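# Place the necktie fully inside the upright basket

## Task

Get every part of the necktie inside the basket, and finish with the basket resting upright and level on the table.

## Robot and tools

Robot: two arms, left_arm (on the +y side) and right_arm, each ending in a five-finger hand. right_arm has a right hand; left_arm has its mirror-image left hand. Calibrated bases in scene frame: left_arm (+0.020, +0.350, +0.005) m, right_arm (+0.027, -0.329, +0.045) m, both nearly unrotated. A fixed camera stand sits between and just behind the bases. Loose objects may get brief outside nudges.

Frames: the scene frame has its origin at table-top height, midway between the nominal bases, with +x pointing out over the table and +z up. Arm names do not match image sides. Each hand has a hand point 0.15 m out from the wrist mount along the fingers and 0.05 m in front of the palm. Its +z runs along straight fingers, +y points out of the palm, +x runs across the palm away from the thumb on the right hand and toward the thumb on the left hand. Straight fingertips reach 0.06 to 0.07 m past the point, with finger centre lines 0.06 m behind it (-y). A wrist bracket on the little-finger side can strike things. Reported positions may be off by a few cm, and arms often rest 1 to 3 cm (up to 5) below the command because of friction and weight; that is not proof of contact.

Row layout (used by execute_actions and move): one flat list of 28 numbers, all in [-1, 1], covering both arms even if one is idle. Order: left dx, dy, dz, rx, ry, rz; left thumb_turn, thumb_bend, index, middle, ring, little, force_limit, speed; then the same 14 for the right arm.

Pose numbers are offsets, not poses: each is measured from that arm's Hand target at the start of the action (or move), along scene-frame axes, with 1.0 = 0.6 m or 180 degrees. rx, ry, rz form a single rotation vector, turning about the Hand target position. All rows within an action count from the same start, so sending the same offset again in a later call moves further. Six zeros mean no new pose request. Commanded orientation is clipped to within 40 degrees of the measured one. To end pushing into something, command the target back beyond the hand point.

Hand numbers are absolute targets: -1 open, +1 closed. thumb_turn -1 keeps the thumb beside the palm, +1 swings it opposite the fingers. thumb_bend -1 straight, +1 fully bent. force_limit maps -1..+1 to about 0..10 N at the fingertip (0..15 N for the two thumb motors). speed rises from near zero at -1 to full at +0.48 and stays full above; full travel takes 0.49 s. There is no "unchanged" value: repeat the eight numbers last sent to that hand; if none were ever sent, use its hand_measured plus hand_force_limit and hand_speed. With the thumb opposed, a grasp fits objects roughly 0.035 to 0.065 m thick, handles down to 0.025 m; thumb tip against index pad can pinch light items. For gentle closing use speed -0.94 or lower. To grip harder, raise force_limit and send a target more closed than hand_measured; to loosen, send one more open.

Tools:
- execute_actions(actions, cameras): actions is a list of actions; each action is a list of up to 15 rows, one per 1/30 s step; a short action holds its final row until step 15. Images come back only for an empty actions list or when cameras names them (["all"], a list of names, or []).
- move(target, speed, blend, blocking, cameras): target is one 28-number row or a list of up to 15 rows; every row's offsets count from the Hand targets at the move's start, not from the previous row. The hand point travels a straight path. speed is path top speed in m/s, 0.002 to 4.3, default 0.25 (turns up to twice that in rad/s), one value or one per target. blend is a corner radius in m per target, 0 = stop at each. Moves are capped at 10 s and do not avoid obstacles or the other arm. blocking=false returns after about 0.5 s while it runs. Faster motion hits harder and strays more.
- wait(seconds): 0 to 3600, sends nothing new.
- stop(): brakes a running move.
- zoom_image(camera, region): region [x0, y0, x1, y1] in pixels, at most 504 x 504, of the latest image from that camera.
- show_instructions(): shows reference images.
- finished_scene(scene): ends the scene permanently; scene is 1 or omitted.

Cameras: cam_high, cam_low, cam_roll_left, cam_roll_right, cam_left_wrist, cam_right_wrist, all 672x504.

Results: end_effector_position (m) and end_effector_quat_wxyz in scene frame; Hand target (the last commanded pose after clipping, base for the next offsets); joint positions, velocities, torques; hand_measured, hand_stopped_by (moving, target, force, stalled, fault) and hand_load_n, each six values in motor order; hand_force_limit, hand_speed. A lost grip shows as hand_load_n dropping near 0. Action calls also list positions at some steps. A move adds a "move:" line such as done, off_target, moving, held or fault, plus limits=paced (pose clipped) or limits=held (steps withheld). MOTOR HOT warns near 85 °C; at 100 °C an OVER-TEMPERATURE FAULT makes that arm sag for 30 to 60 s, so avoid long holds at full stretch or pushing at unreachable poses.

Avoid: dropping the tie even a few mm, releasing it while it moves, knocking or tipping the basket, hitting fixed or heavy items, hard pushes, squeezing one hand against the other or clashing the arms, excessive finger force, and letting anything leave the table. The goal must hold after the robot lets go.

Each tool is called after "Emit:" by a JSON object that holds its "name" and its "arguments".

Reference images:

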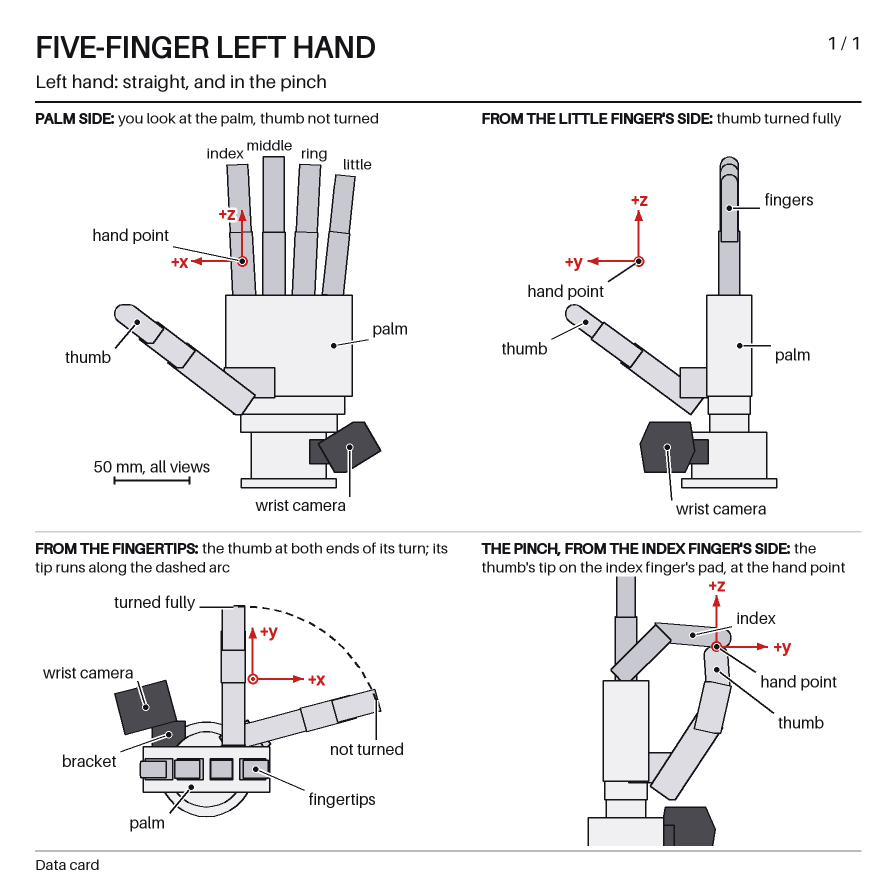

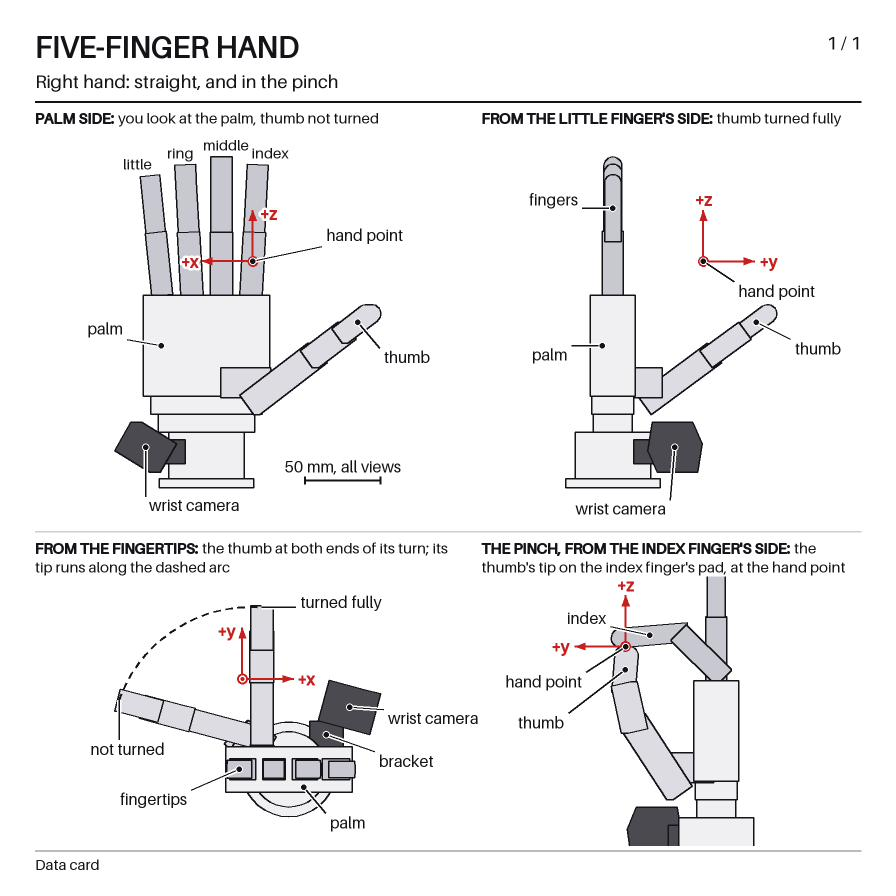

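## Session

Emit:
{"name": "execute_actions", "arguments": {"actions": []}}

Scene clock: 0.00 s.
left_arm: end_effector_position=(+0.5330, -0.0743, +0.2409) hand_measured=(-1.000, -1.000, -1.000, -1.000, -1.000, -1.000) hand_load_n=(+0.0, +0.0, +0.0, +0.0, +0.0, +0.0) hand_stopped_by=(target, target, target, target, target, target) hand_force_limit=0.00 hand_speed=-0.80 end_effector_quat_wxyz=(+0.263, +0.290, +0.845, -0.365) | right_arm: end_effector_position=(+0.5962, -0.5345, +0.1264) hand_measured=(-1.000, -1.000, -1.000, -1.000, -1.000, -1.000) hand_load_n=(+0.0, +0.0, +0.0, +0.0, +0.0, +0.0) hand_stopped_by=(target, target, target, target, target, target) hand_force_limit=0.00 hand_speed=-0.80 end_effector_quat_wxyz=(+0.238, -0.562, +0.766, +0.202)
Joint positions: left_arm=[-0.572 1.642 1.503 -0.612 0.515 1.387] | right_arm=[-0.538 2.333 2.152 -1.611 -0.601 -0.309]
Joint velocities: within noise
Joint torques (N m): no reading
Heat: left arm: hottest wrist pitch 29 °C; right arm: hottest shoulder 32 °C.
Hand target: left_arm +0.5380, -0.0778, +0.2458; +0.269, +0.290, +0.842, -0.367 | right_arm +0.5999, -0.5368, +0.1273; +0.240, -0.564, +0.765, +0.197

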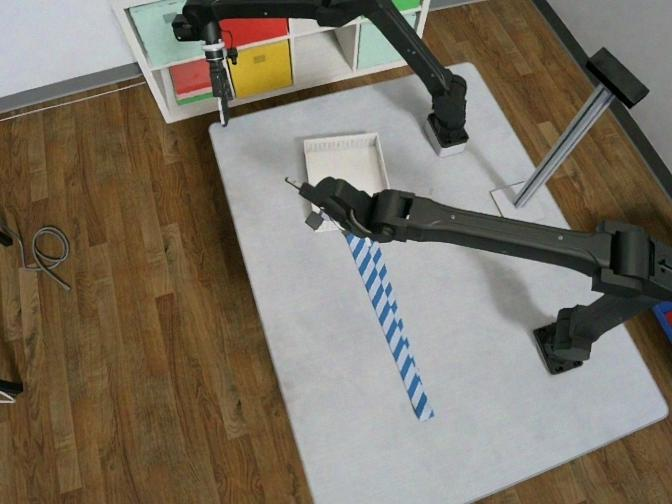

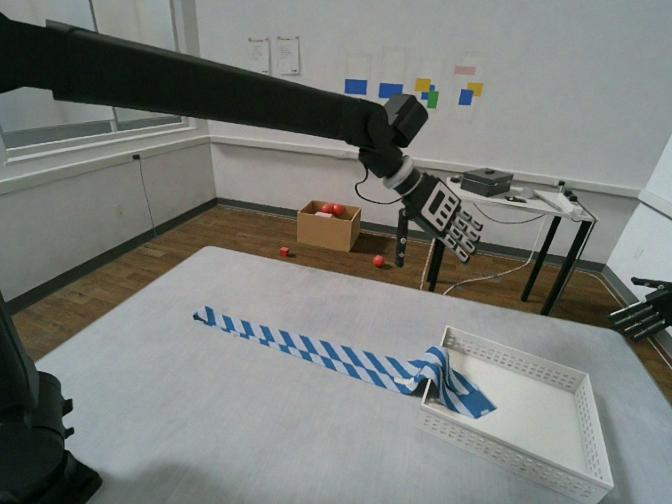

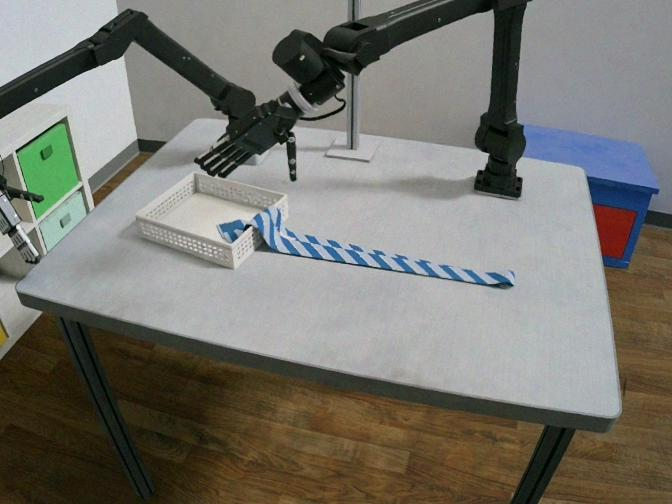

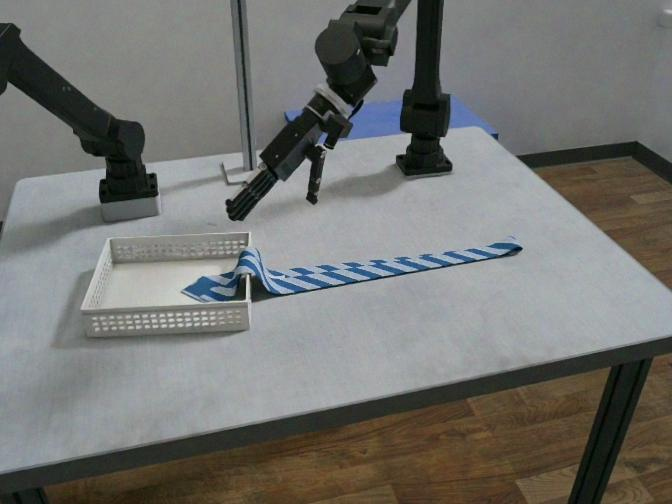

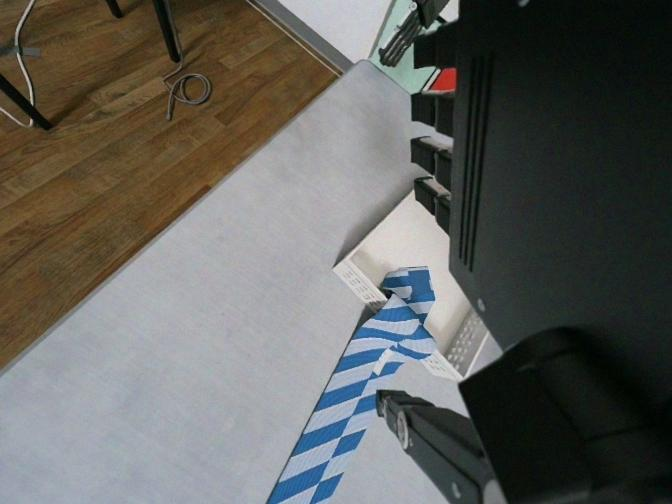

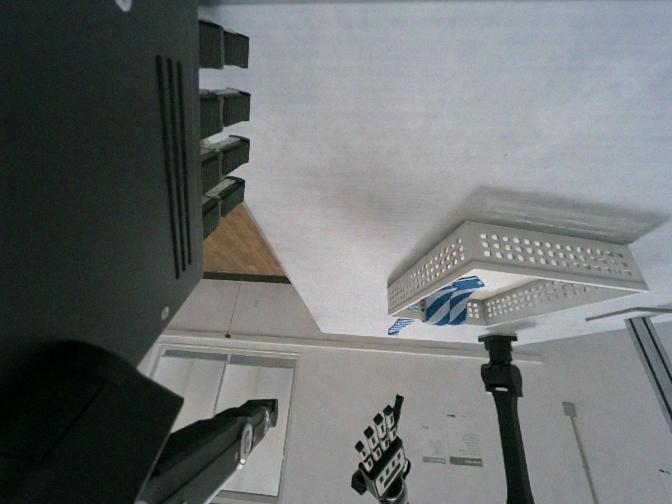

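Emit:
{"name": "zoom_image", "arguments": {"camera": "cam_roll_right", "region": [60, 200, 560, 360]}}

Emit:
{"name": "zoom_image", "arguments": {"camera": "cam_roll_left", "region": [120, 150, 560, 310]}}

Emit:
{"name": "zoom_image", "arguments": {"camera": "cam_low", "region": [180, 280, 660, 504]}}

Emit:
{"name": "zoom_image", "arguments": {"camera": "cam_high", "region": [200, 100, 500, 440]}}

Scaled by 1.008.

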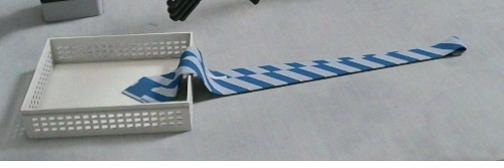

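Scaled by 1.145.

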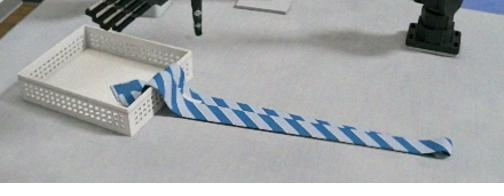

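Scaled by 1.050.

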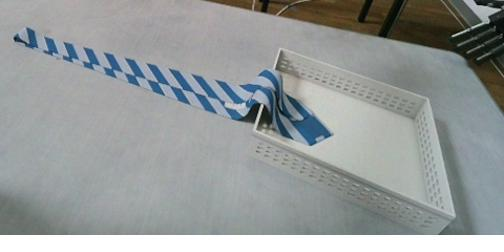

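Scaled by 1.482.

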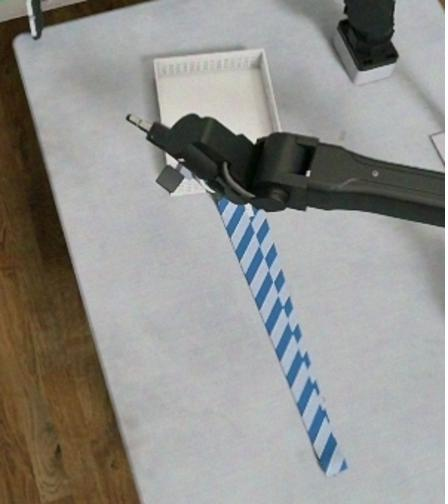

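Emit:
{"name": "move", "arguments": {"target": [-0.15,0.6,0.15,0,0,0,-1,-1,-1,-1,-1,-1,0,-0.8,0,0,0.1,0,0,0,-1,-1,-1,-1,-1,-1,0,-0.8], "speed": 0.25, "cameras": ["all"]}}

Scene clock: 4.00 s.
left_arm: end_effector_position=(+0.4434, +0.2829, +0.3173) hand_measured=(-1.000, -1.000, -1.000, -1.000, -1.000, -1.000) hand_load_n=(+0.0, +0.0, +0.0, +0.0, +0.0, +0.0) hand_stopped_by=(target, target, target, target, target, target) hand_force_limit=0.00 hand_speed=-0.80 end_effector_quat_wxyz=(+0.266, +0.247, +0.859, -0.361) | right_arm: end_effector_position=(+0.5907, -0.5305, +0.1672) hand_measured=(-1.000, -1.000, -1.000, -1.000, -1.000, -1.000) hand_load_n=(+0.0, +0.0, +0.0, +0.0, +0.0, +0.0) hand_stopped_by=(target, target, target, target, target, target) hand_force_limit=0.00 hand_speed=-0.80 end_effector_quat_wxyz=(+0.238, -0.559, +0.768, +0.202)
Joint positions: left_arm=[0.144 1.212 1.313 -1.346 0.888 2.074] | right_arm=[-0.538 2.285 2.173 -1.677 -0.601 -0.3]
Joint torques (N m): left_arm=[0.03 -8.12 10.32 0.34 0.49 0.09] | right_arm=[-1.03 -25.17 12.3 -0.53 -0.55 0.15]
Heat: left arm: hottest elbow 29 °C; right arm: hottest shoulder 33 °C.
Hand target: left_arm +0.4480, +0.2823, +0.3359; +0.269, +0.291, +0.842, -0.367 | right_arm +0.5999, -0.5369, +0.1873; +0.240, -0.564, +0.765, +0.197
Off the commanded pose: left_arm 0.019 m, 5 deg | right_arm 0.023 m, 1 deg.
joint sent to its limit (left arm) — joint 6 (wrist roll), upper limit. The joint targets are off in orientation, not in position.
joint sent to its limit (right arm) — joint 4 (wrist pitch), lower limit. The joint targets still meet the commanded pose.
move: off_target (left_arm, right_arm)

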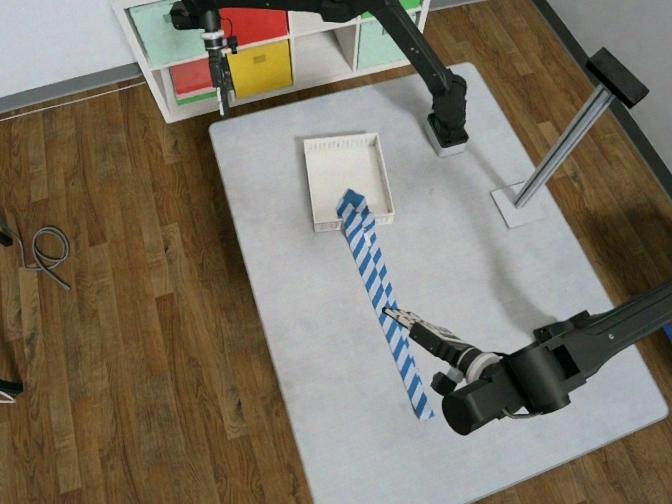

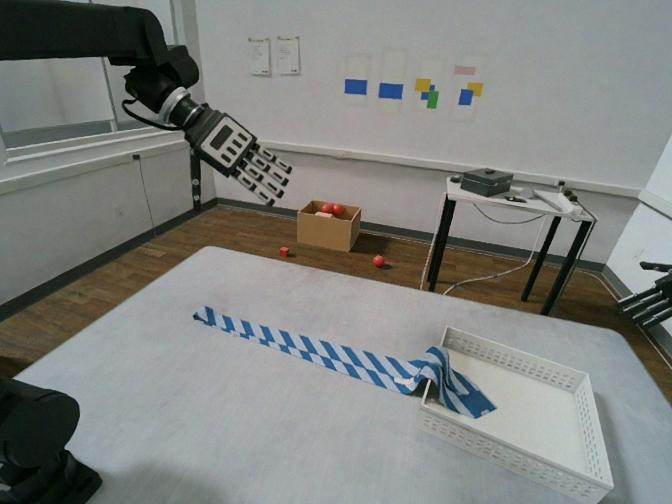

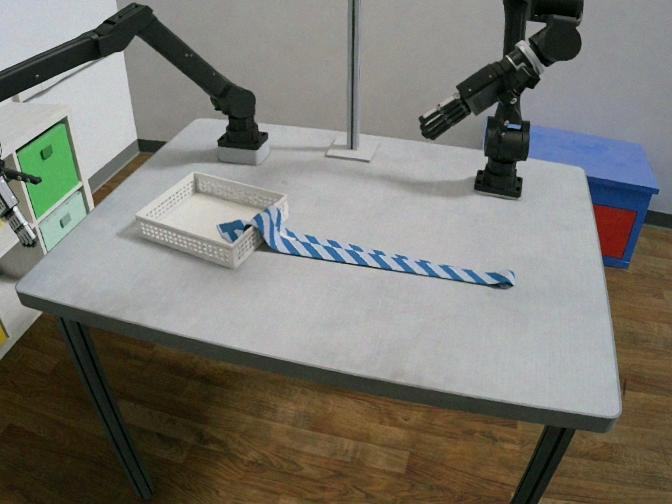

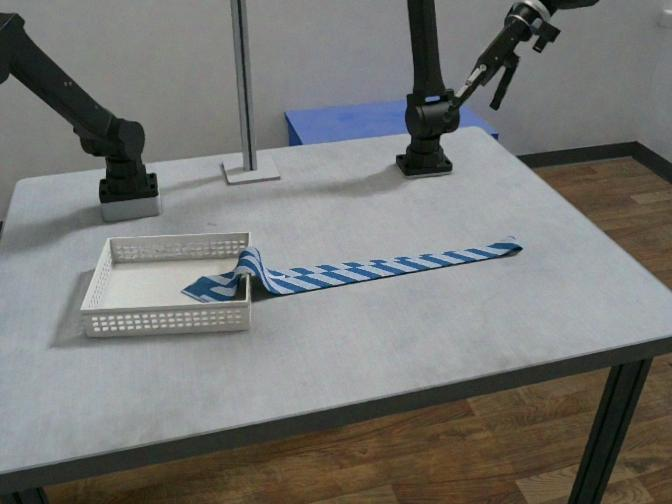

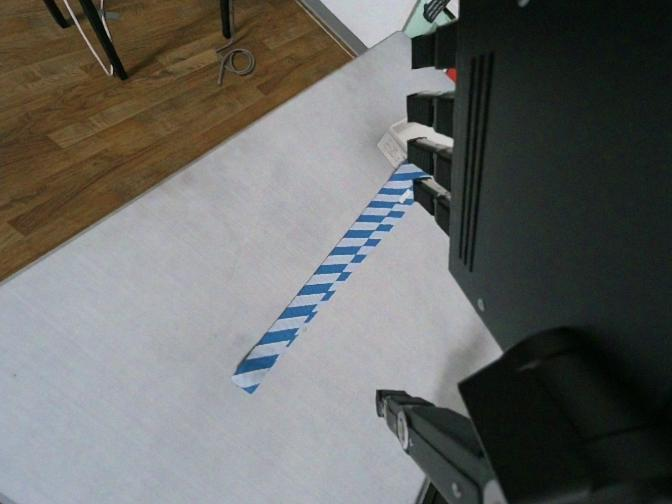

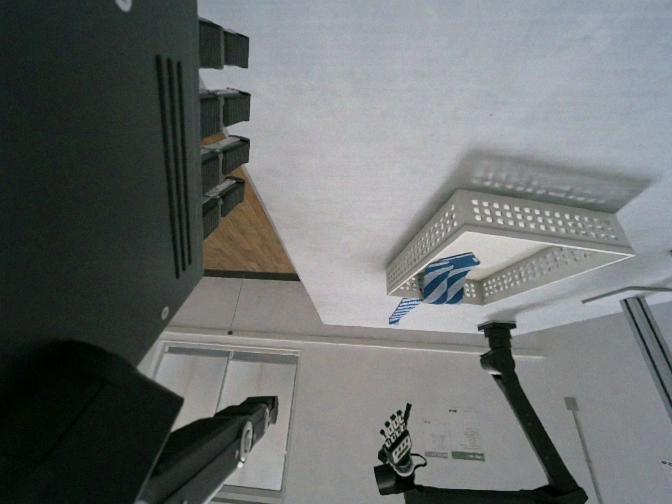

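Emit:
{"name": "zoom_image", "arguments": {"camera": "cam_high", "region": [290, 120, 450, 240]}}

Emit:
{"name": "zoom_image", "arguments": {"camera": "cam_low", "region": [360, 310, 520, 430]}}

Emit:
{"name": "zoom_image", "arguments": {"camera": "cam_roll_left", "region": [200, 180, 360, 300]}}

Emit:
{"name": "zoom_image", "arguments": {"camera": "cam_roll_right", "region": [160, 220, 320, 340]}}

Emit:
{"name": "zoom_image", "arguments": {"camera": "cam_roll_left", "region": [420, 240, 540, 310]}}

Emit:
{"name": "zoom_image", "arguments": {"camera": "cam_left_wrist", "region": [210, 140, 450, 420]}}

Scaled by 3.150.

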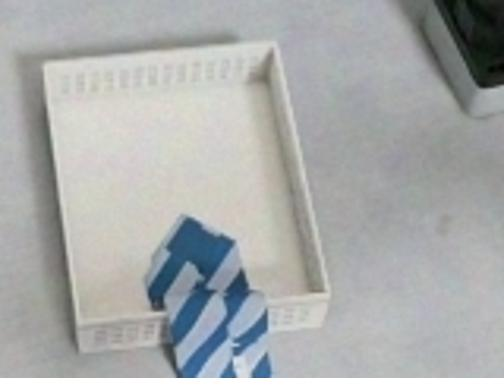

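Scaled by 3.150.

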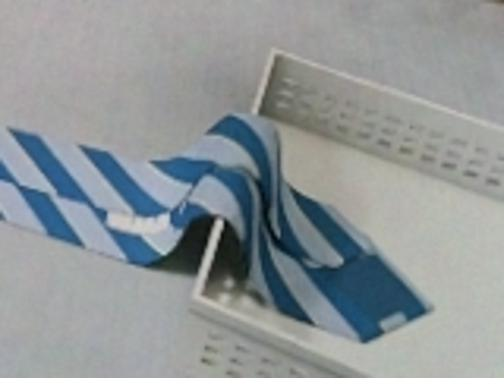

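Scaled by 3.150.

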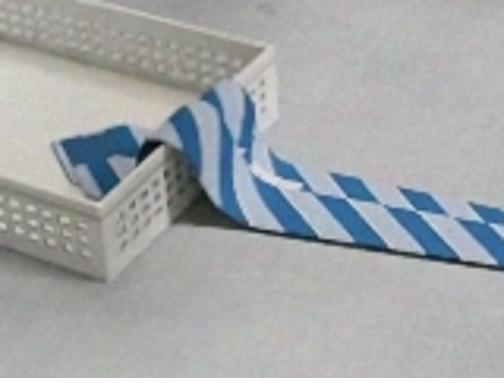

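Scaled by 3.150.

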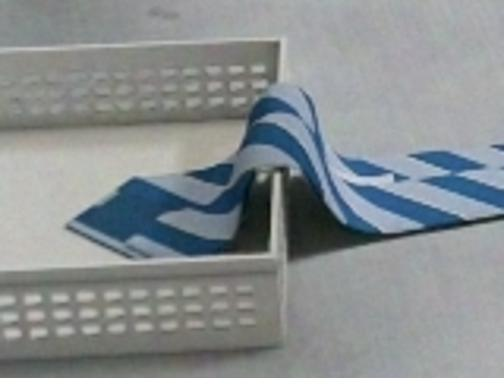

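Scaled by 4.200.

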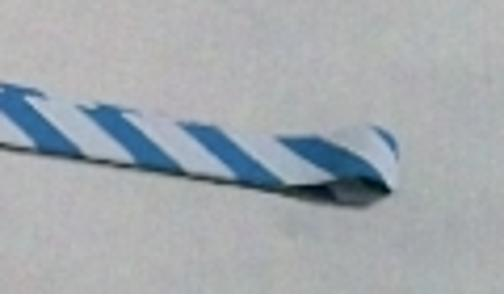

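Scaled by 1.800.

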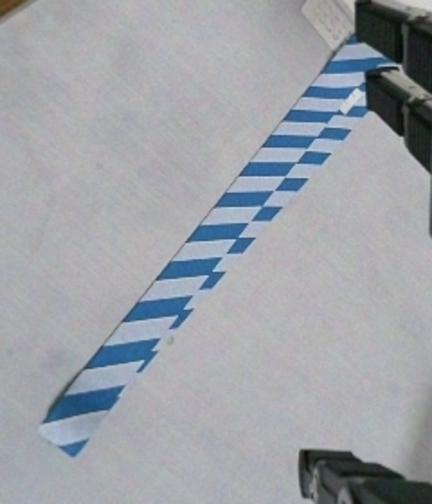

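Emit:
{"name": "move", "arguments": {"target": [[-0.17,0.28,0,0,0,0.17,-1,-1,-1,-1,-1,-1,0,-0.8,-0.05,0.1,0.15,0,0,0,1,-0.5,-0.5,-0.5,-0.5,-0.5,0,0],[-0.17,0.28,0,0,0,0.17,-1,-1,-1,-1,-1,-1,0,-0.8,-0.333,0.812,0.105,-0.2275,-0.26,-0.006,1,-0.5,-0.5,-0.5,-0.5,-0.5,0,0]], "speed": 0.25, "cameras": ["all"]}}

Scene clock: 9.83 s.
left_arm: end_effector_position=(+0.3497, +0.4517, +0.3413) hand_measured=(-1.000, -1.000, -1.000, -1.000, -1.000, -1.000) hand_load_n=(+0.0, +0.0, -0.5, +0.0, +0.0, +0.0) hand_stopped_by=(target, target, target, target, target, target) hand_force_limit=0.00 hand_speed=-0.80 end_effector_quat_wxyz=(+0.366, +0.029, +0.892, -0.265) | right_arm: end_effector_position=(+0.3956, -0.0496, +0.2527) hand_measured=(+1.000, -0.500, -0.500, -0.500, -0.500, -0.500) hand_load_n=(+0.0, +0.0, +0.0, +0.0, +0.0, +0.0) hand_stopped_by=(target, target, target, target, target, target) hand_force_limit=0.00 hand_speed=0.00 end_effector_quat_wxyz=(-0.310, +0.642, -0.628, +0.313)
Joint positions: left_arm=[0.662 0.966 1.196 -1.426 0.882 2.075] | right_arm=[0.786 1.151 0.952 -0.626 0.585 0.524]
Joint torques (N m): left_arm=[0.67 -4.01 6.76 0.46 0.5 0.13] | right_arm=[-1.38 -7.24 9.35 2.24 0.47 0.14]
Heat: left arm: hottest elbow 30 °C; right arm: hottest shoulder 33 °C.
Hand target: left_arm +0.3460, +0.4503, +0.3358; +0.356, +0.058, +0.889, -0.283 | right_arm +0.4001, -0.0495, +0.2504; -0.313, +0.635, -0.634, +0.313
Off the commanded pose: left_arm 0.007 m, 4 deg | right_arm 0.005 m, 1 deg.
joint sent to its limit (left arm) — joint 6 (wrist roll), upper limit. The joint targets are off in orientation, not in position.
move: off_target (left_arm)

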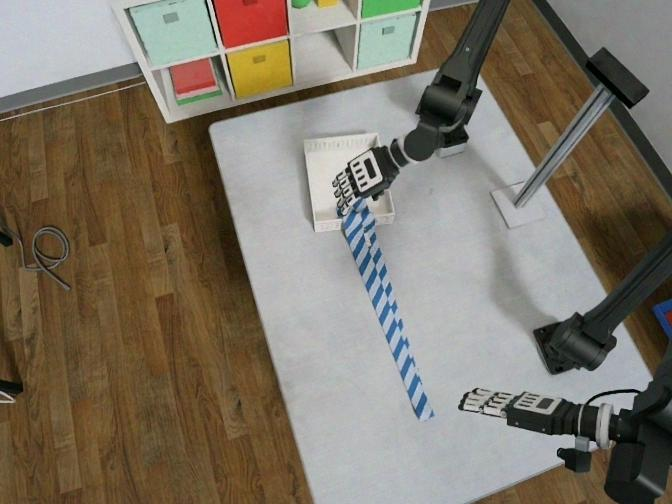

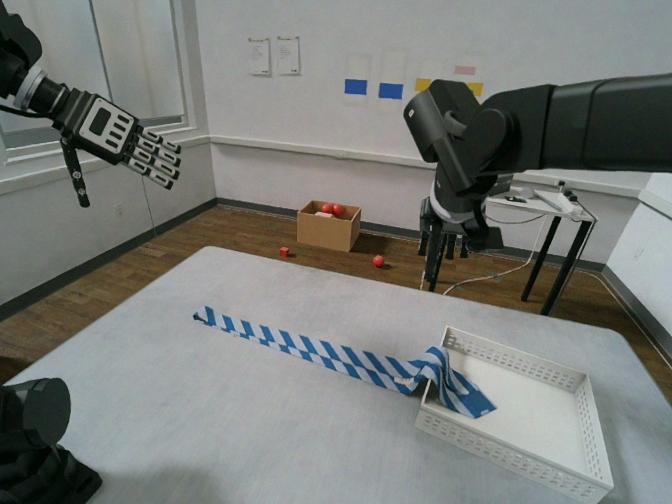

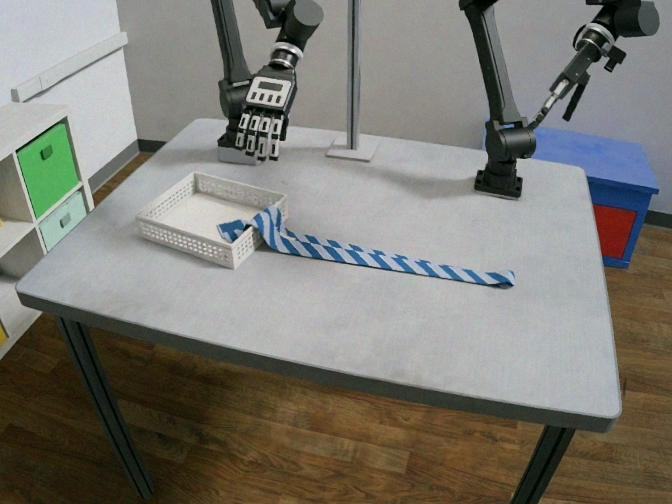

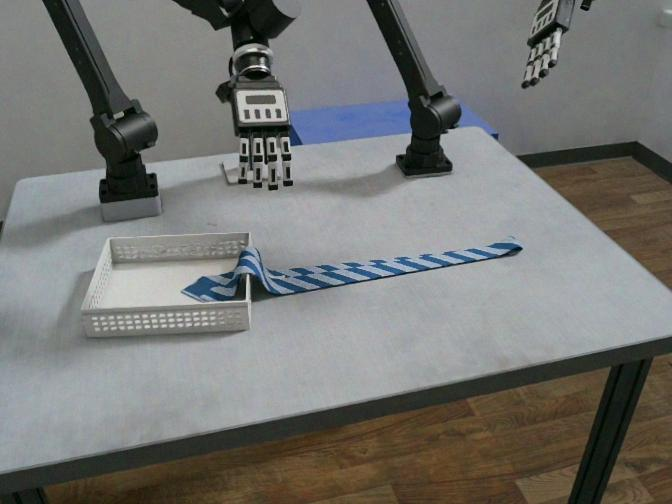

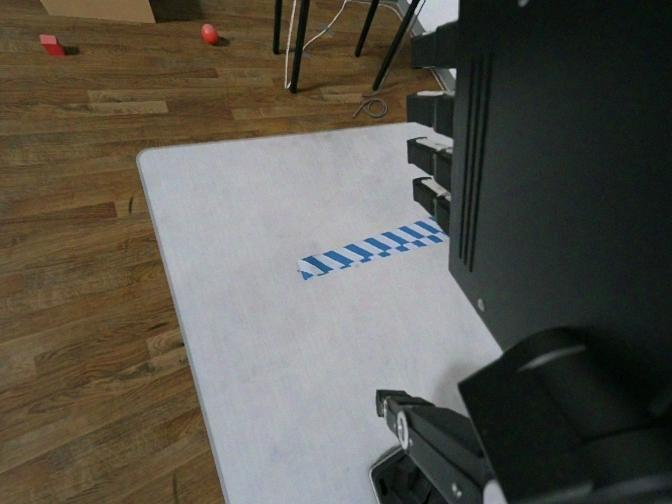

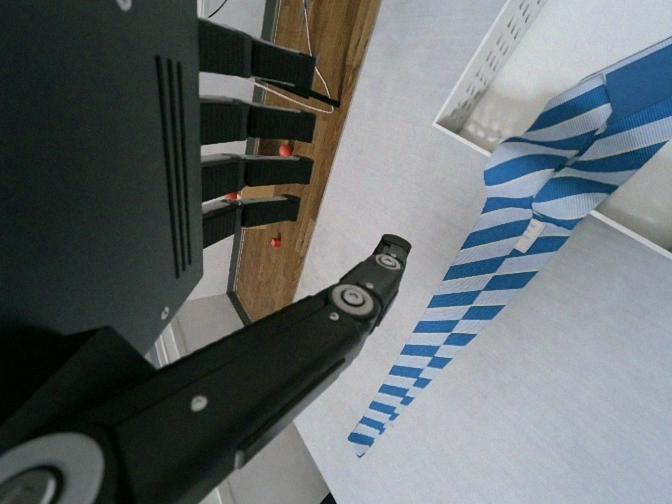

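Emit:
{"name": "move", "arguments": {"target": [0,0,0,0,0,0,-1,-1,-1,-1,-1,-1,0,-0.8,0,0,-0.2,0,0,0,1,-0.5,-0.5,-0.5,-0.5,-0.5,0,0], "speed": 0.2, "cameras": ["all"]}}

Scene clock: 11.40 s.
left_arm: end_effector_position=(+0.3497, +0.4517, +0.3413) hand_measured=(-1.000, -1.000, -1.000, -1.000, -1.000, -1.000) hand_load_n=(+0.0, +0.0, +0.0, +0.0, +0.0, +0.0) hand_stopped_by=(target, target, target, target, target, target) hand_force_limit=0.00 hand_speed=-0.80 end_effector_quat_wxyz=(+0.366, +0.029, +0.892, -0.265) | right_arm: end_effector_position=(+0.3978, -0.0477, +0.1317) hand_measured=(+1.000, -0.500, -0.500, -0.500, -0.500, -0.500) hand_load_n=(+0.0, +0.0, +0.0, +0.0, +0.0, +0.0) hand_stopped_by=(target, target, target, target, target, target) hand_force_limit=0.00 hand_speed=0.00 end_effector_quat_wxyz=(-0.308, +0.641, -0.629, +0.313)
Joint positions: left_arm=[0.662 0.966 1.196 -1.426 0.882 2.075] | right_arm=[0.786 1.299 0.731 -0.261 0.586 0.527]
Joint torques (N m): left_arm=[0.56 -3.78 6.74 0.51 0.48 0.11] | right_arm=[-1.38 -8.88 7.8 2.3 0.42 0.09]
Heat: left arm: hottest elbow 30 °C; right arm: hottest shoulder 33 °C.
Hand target: left_arm +0.3460, +0.4503, +0.3358; +0.356, +0.058, +0.889, -0.283 | right_arm +0.4002, -0.0495, +0.1304; -0.313, +0.634, -0.634, +0.313
Off the commanded pose: left_arm 0.007 m, 4 deg | right_arm 0.003 m, 1 deg.
joint sent to its limit (left arm) — joint 6 (wrist roll), upper limit. The joint targets are off in orientation, not in position.
move: done

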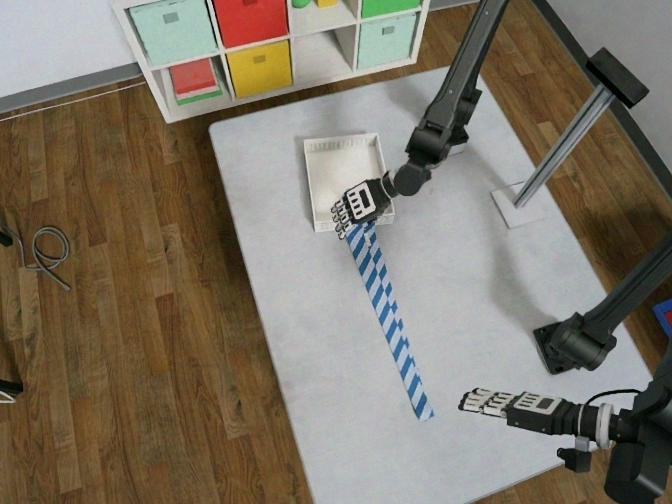

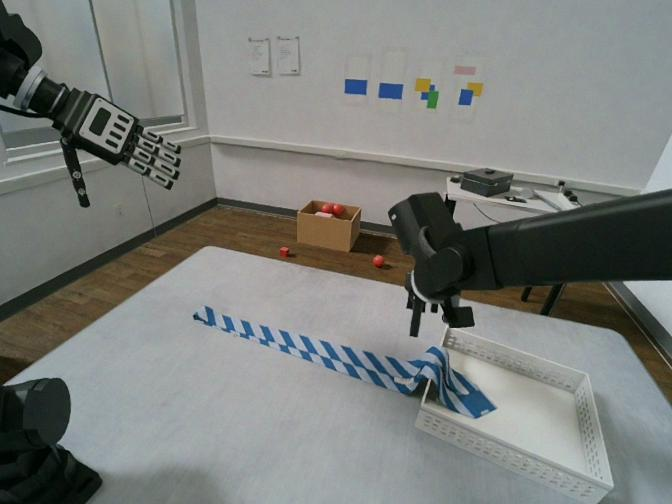

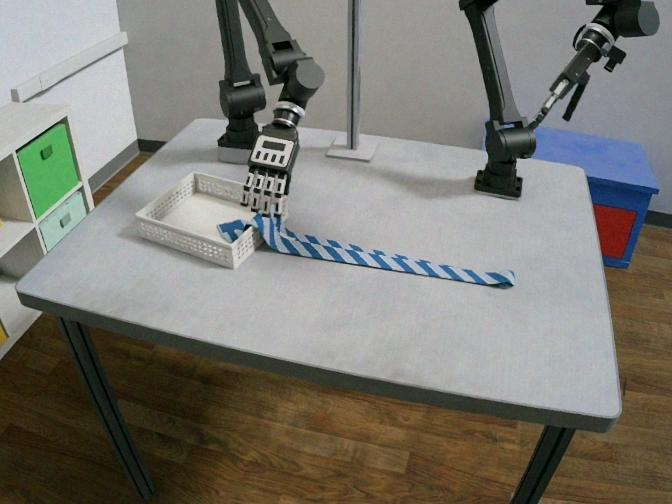

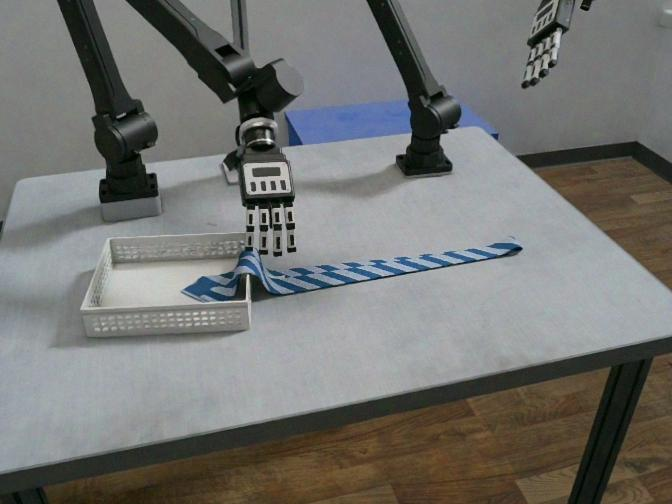

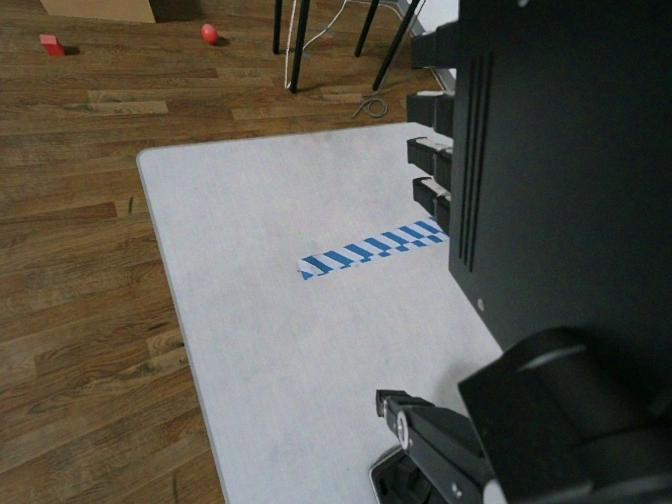

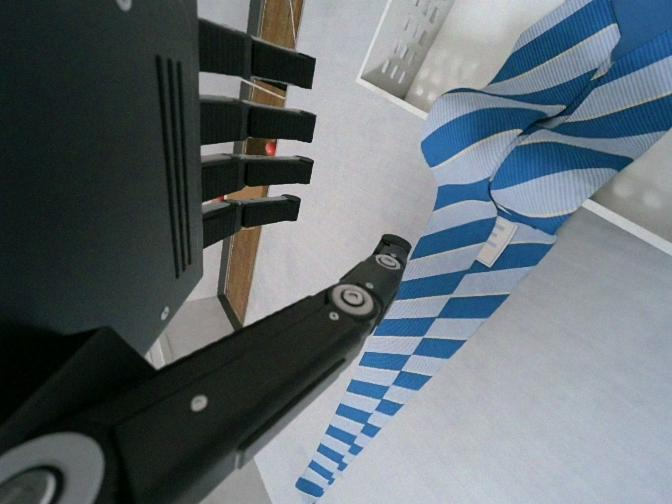

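Emit:
{"name": "move", "arguments": {"target": [0,0,0,0,0,0,-1,-1,-1,-1,-1,-1,0,-0.8,-0.03,0.23,-0.03,0,0,0,1,-0.8,-0.7,-0.7,-0.7,-0.7,0,0], "speed": 0.2, "cameras": ["all"]}}

Scene clock: 14.37 s.
left_arm: end_effector_position=(+0.3497, +0.4517, +0.3413) hand_measured=(-1.000, -1.000, -1.000, -1.000, -1.000, -1.000) hand_load_n=(+0.0, +0.0, -0.5, +0.0, +0.0, +0.0) hand_stopped_by=(target, target, target, target, target, target) hand_force_limit=0.00 hand_speed=-0.80 end_effector_quat_wxyz=(+0.366, +0.029, +0.892, -0.265) | right_arm: end_effector_position=(+0.3740, +0.0735, +0.1002) hand_measured=(+1.000, -0.800, -0.700, -0.700, -0.700, -0.700) hand_load_n=(+0.0, +0.0, +0.0, +0.0, +0.0, +0.0) hand_stopped_by=(target, target, target, target, target, target) hand_force_limit=0.00 hand_speed=0.00 end_effector_quat_wxyz=(-0.302, +0.642, -0.630, +0.316)
Joint positions: left_arm=[0.662 0.966 1.196 -1.426 0.882 2.075] | right_arm=[1.025 1.573 0.946 -0.364 0.741 0.769]
Joint torques (N m): left_arm=[0.67 -4.01 6.79 0.39 0.52 0.13] | right_arm=[-0.44 -12.28 11.47 0.76 0.6 0.12]
Heat: left arm: hottest elbow 30 °C; right arm: hottest shoulder 33 °C.
Hand target: left_arm +0.3460, +0.4503, +0.3358; +0.356, +0.058, +0.889, -0.283 | right_arm +0.3821, +0.0884, +0.1123; -0.313, +0.634, -0.634, +0.313
Off the commanded pose: left_arm 0.007 m, 4 deg | right_arm 0.021 m, 2 deg.
joint sent to its limit (left arm) — joint 6 (wrist roll), upper limit. The joint targets are off in orientation, not in position.
move: off_target (right_arm)

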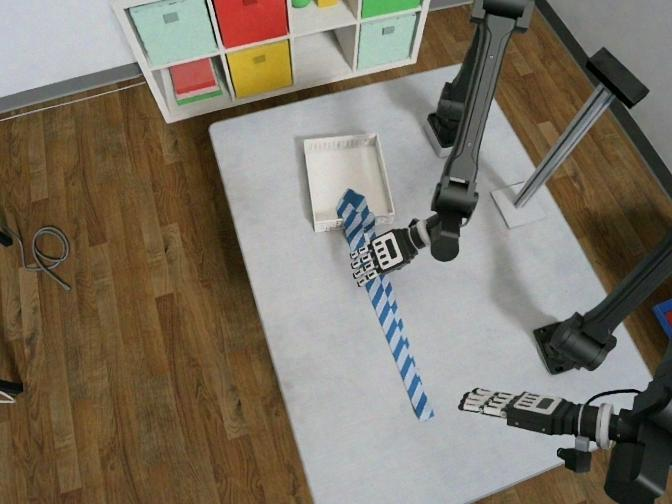

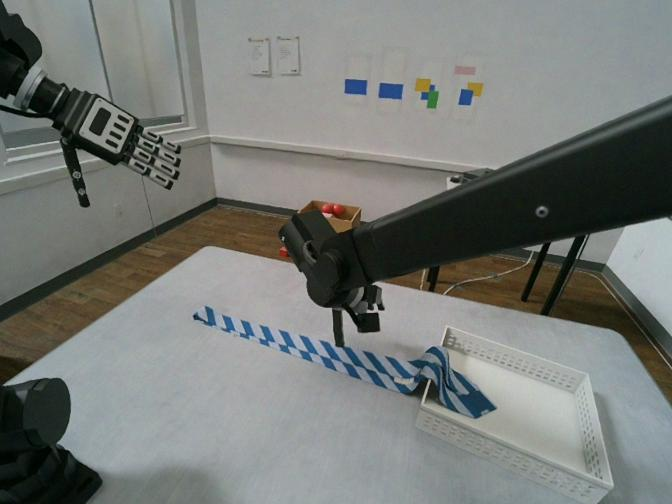

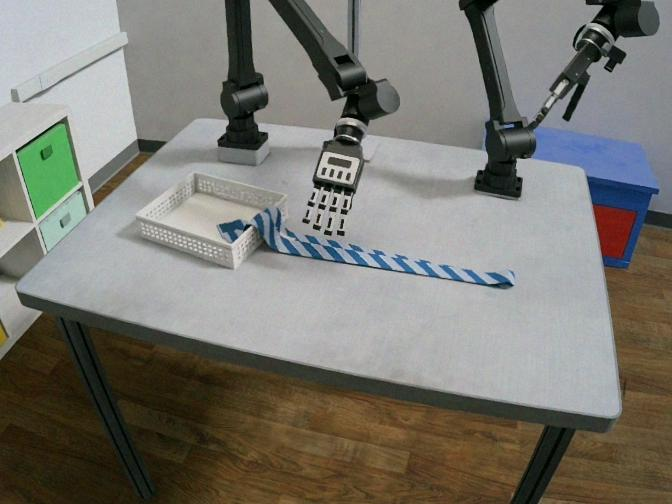

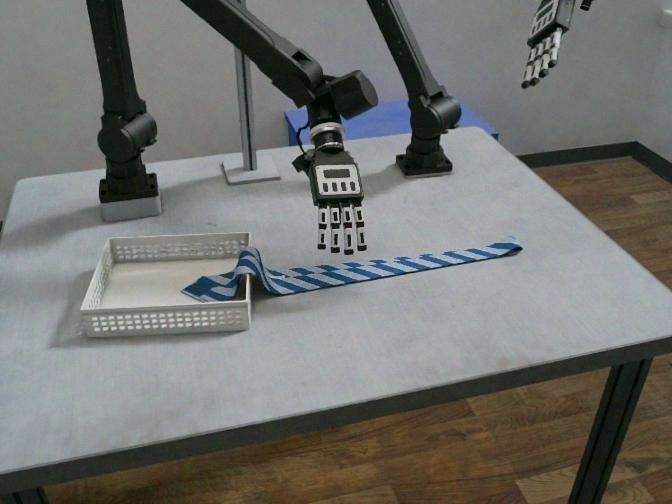

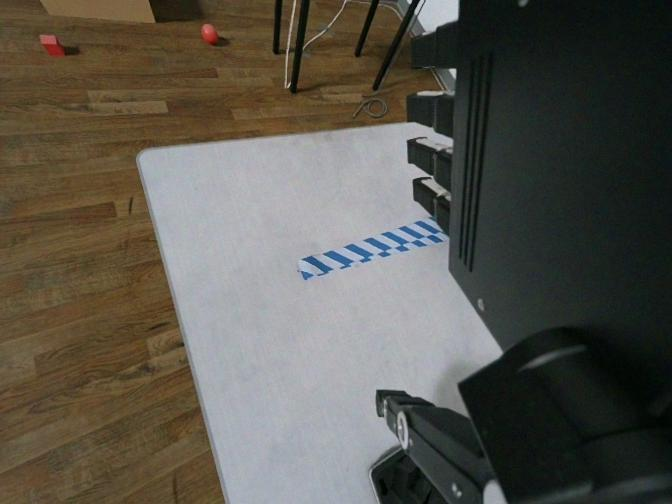

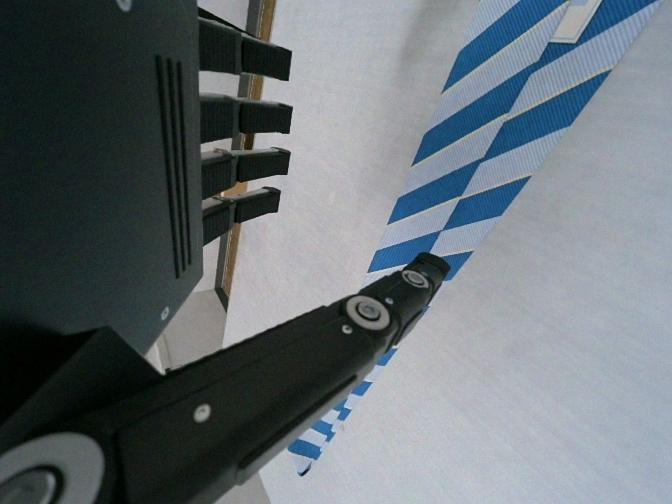

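Emit:
{"name": "move", "arguments": {"target": [0,0,0,0,0,0,-1,-1,-1,-1,-1,-1,0,-0.8,0,0.03,-0.087,0,0.019,0,1,-1,-0.85,-0.85,-0.85,-0.85,0,0], "speed": 0.1, "cameras": ["cam_roll_left","cam_roll_right","cam_right_wrist","cam_low"]}}

Scene clock: 16.07 s.
left_arm: end_effector_position=(+0.3497, +0.4517, +0.3413) hand_measured=(-1.000, -1.000, -1.000, -1.000, -1.000, -1.000) hand_load_n=(+0.0, +0.0, +0.0, +0.0, +0.0, +0.0) hand_stopped_by=(target, target, target, target, target, target) hand_force_limit=0.00 hand_speed=-0.80 end_effector_quat_wxyz=(+0.366, +0.029, +0.892, -0.265) | right_arm: end_effector_position=(+0.3701, +0.0821, +0.0462) hand_measured=(+1.000, -1.000, -0.850, -0.850, -0.850, -0.850) hand_load_n=(+0.0, +0.0, +0.0, +0.0, +0.0, +0.0) hand_stopped_by=(target, target, target, target, target, target) hand_force_limit=0.00 hand_speed=0.00 end_effector_quat_wxyz=(-0.269, +0.656, -0.638, +0.302)
Joint positions: left_arm=[0.662 0.966 1.196 -1.426 0.882 2.075] | right_arm=[1.025 1.699 0.969 -0.351 0.702 0.809]
Joint torques (N m): left_arm=[0.91 -4.01 6.8 0.49 0.51 0.12] | right_arm=[-0.44 -13.57 10.93 1.91 0.45 0.14]
Heat: left arm: hottest elbow 30 °C; right arm: hottest shoulder 33 °C.
Hand target: left_arm +0.3460, +0.4503, +0.3358; +0.356, +0.058, +0.889, -0.283 | right_arm +0.3821, +0.1065, +0.0602; -0.294, +0.644, -0.643, +0.294
Off the commanded pose: left_arm 0.007 m, 4 deg | right_arm 0.030 m, 3 deg.
joint sent to its limit (left arm) — joint 6 (wrist roll), upper limit. The joint targets are off in orientation, not in position.
move: off_target (right_arm)
Images, in order (width x height): cam_low 672x504, cam_roll_left 672x504, cam_roll_right 672x504, cam_right_wrist 672x504.

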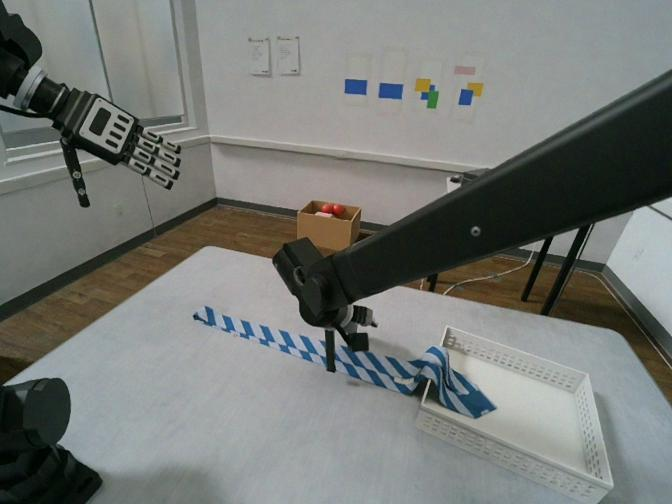

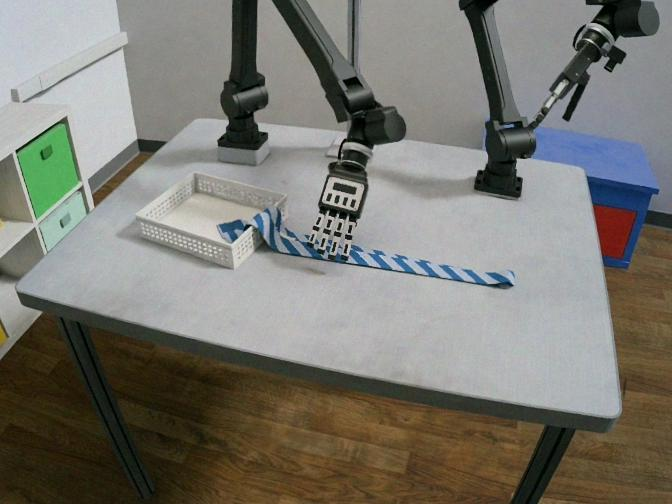

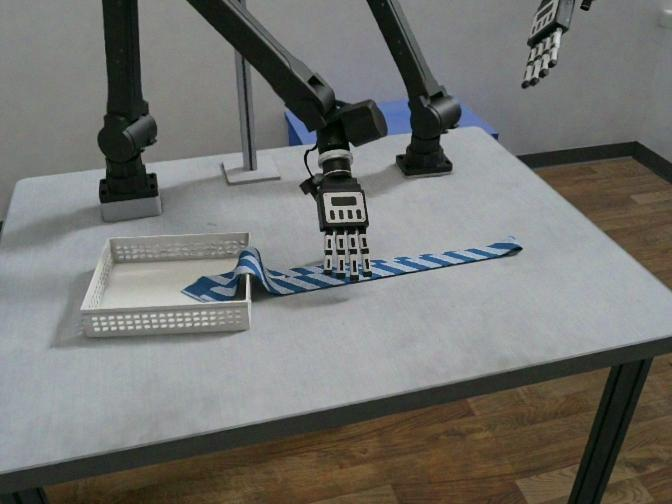

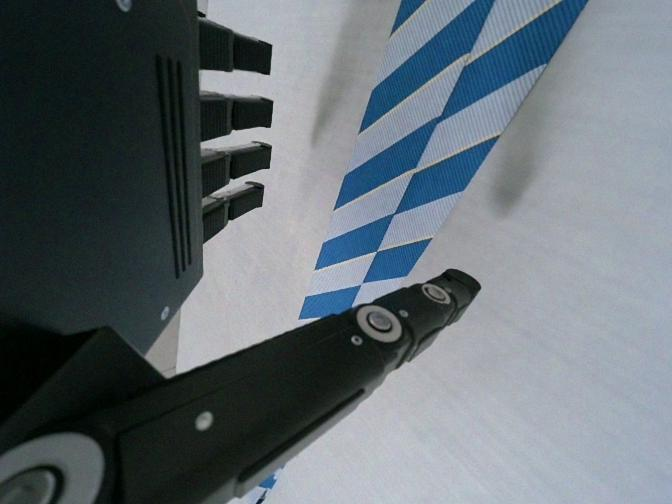

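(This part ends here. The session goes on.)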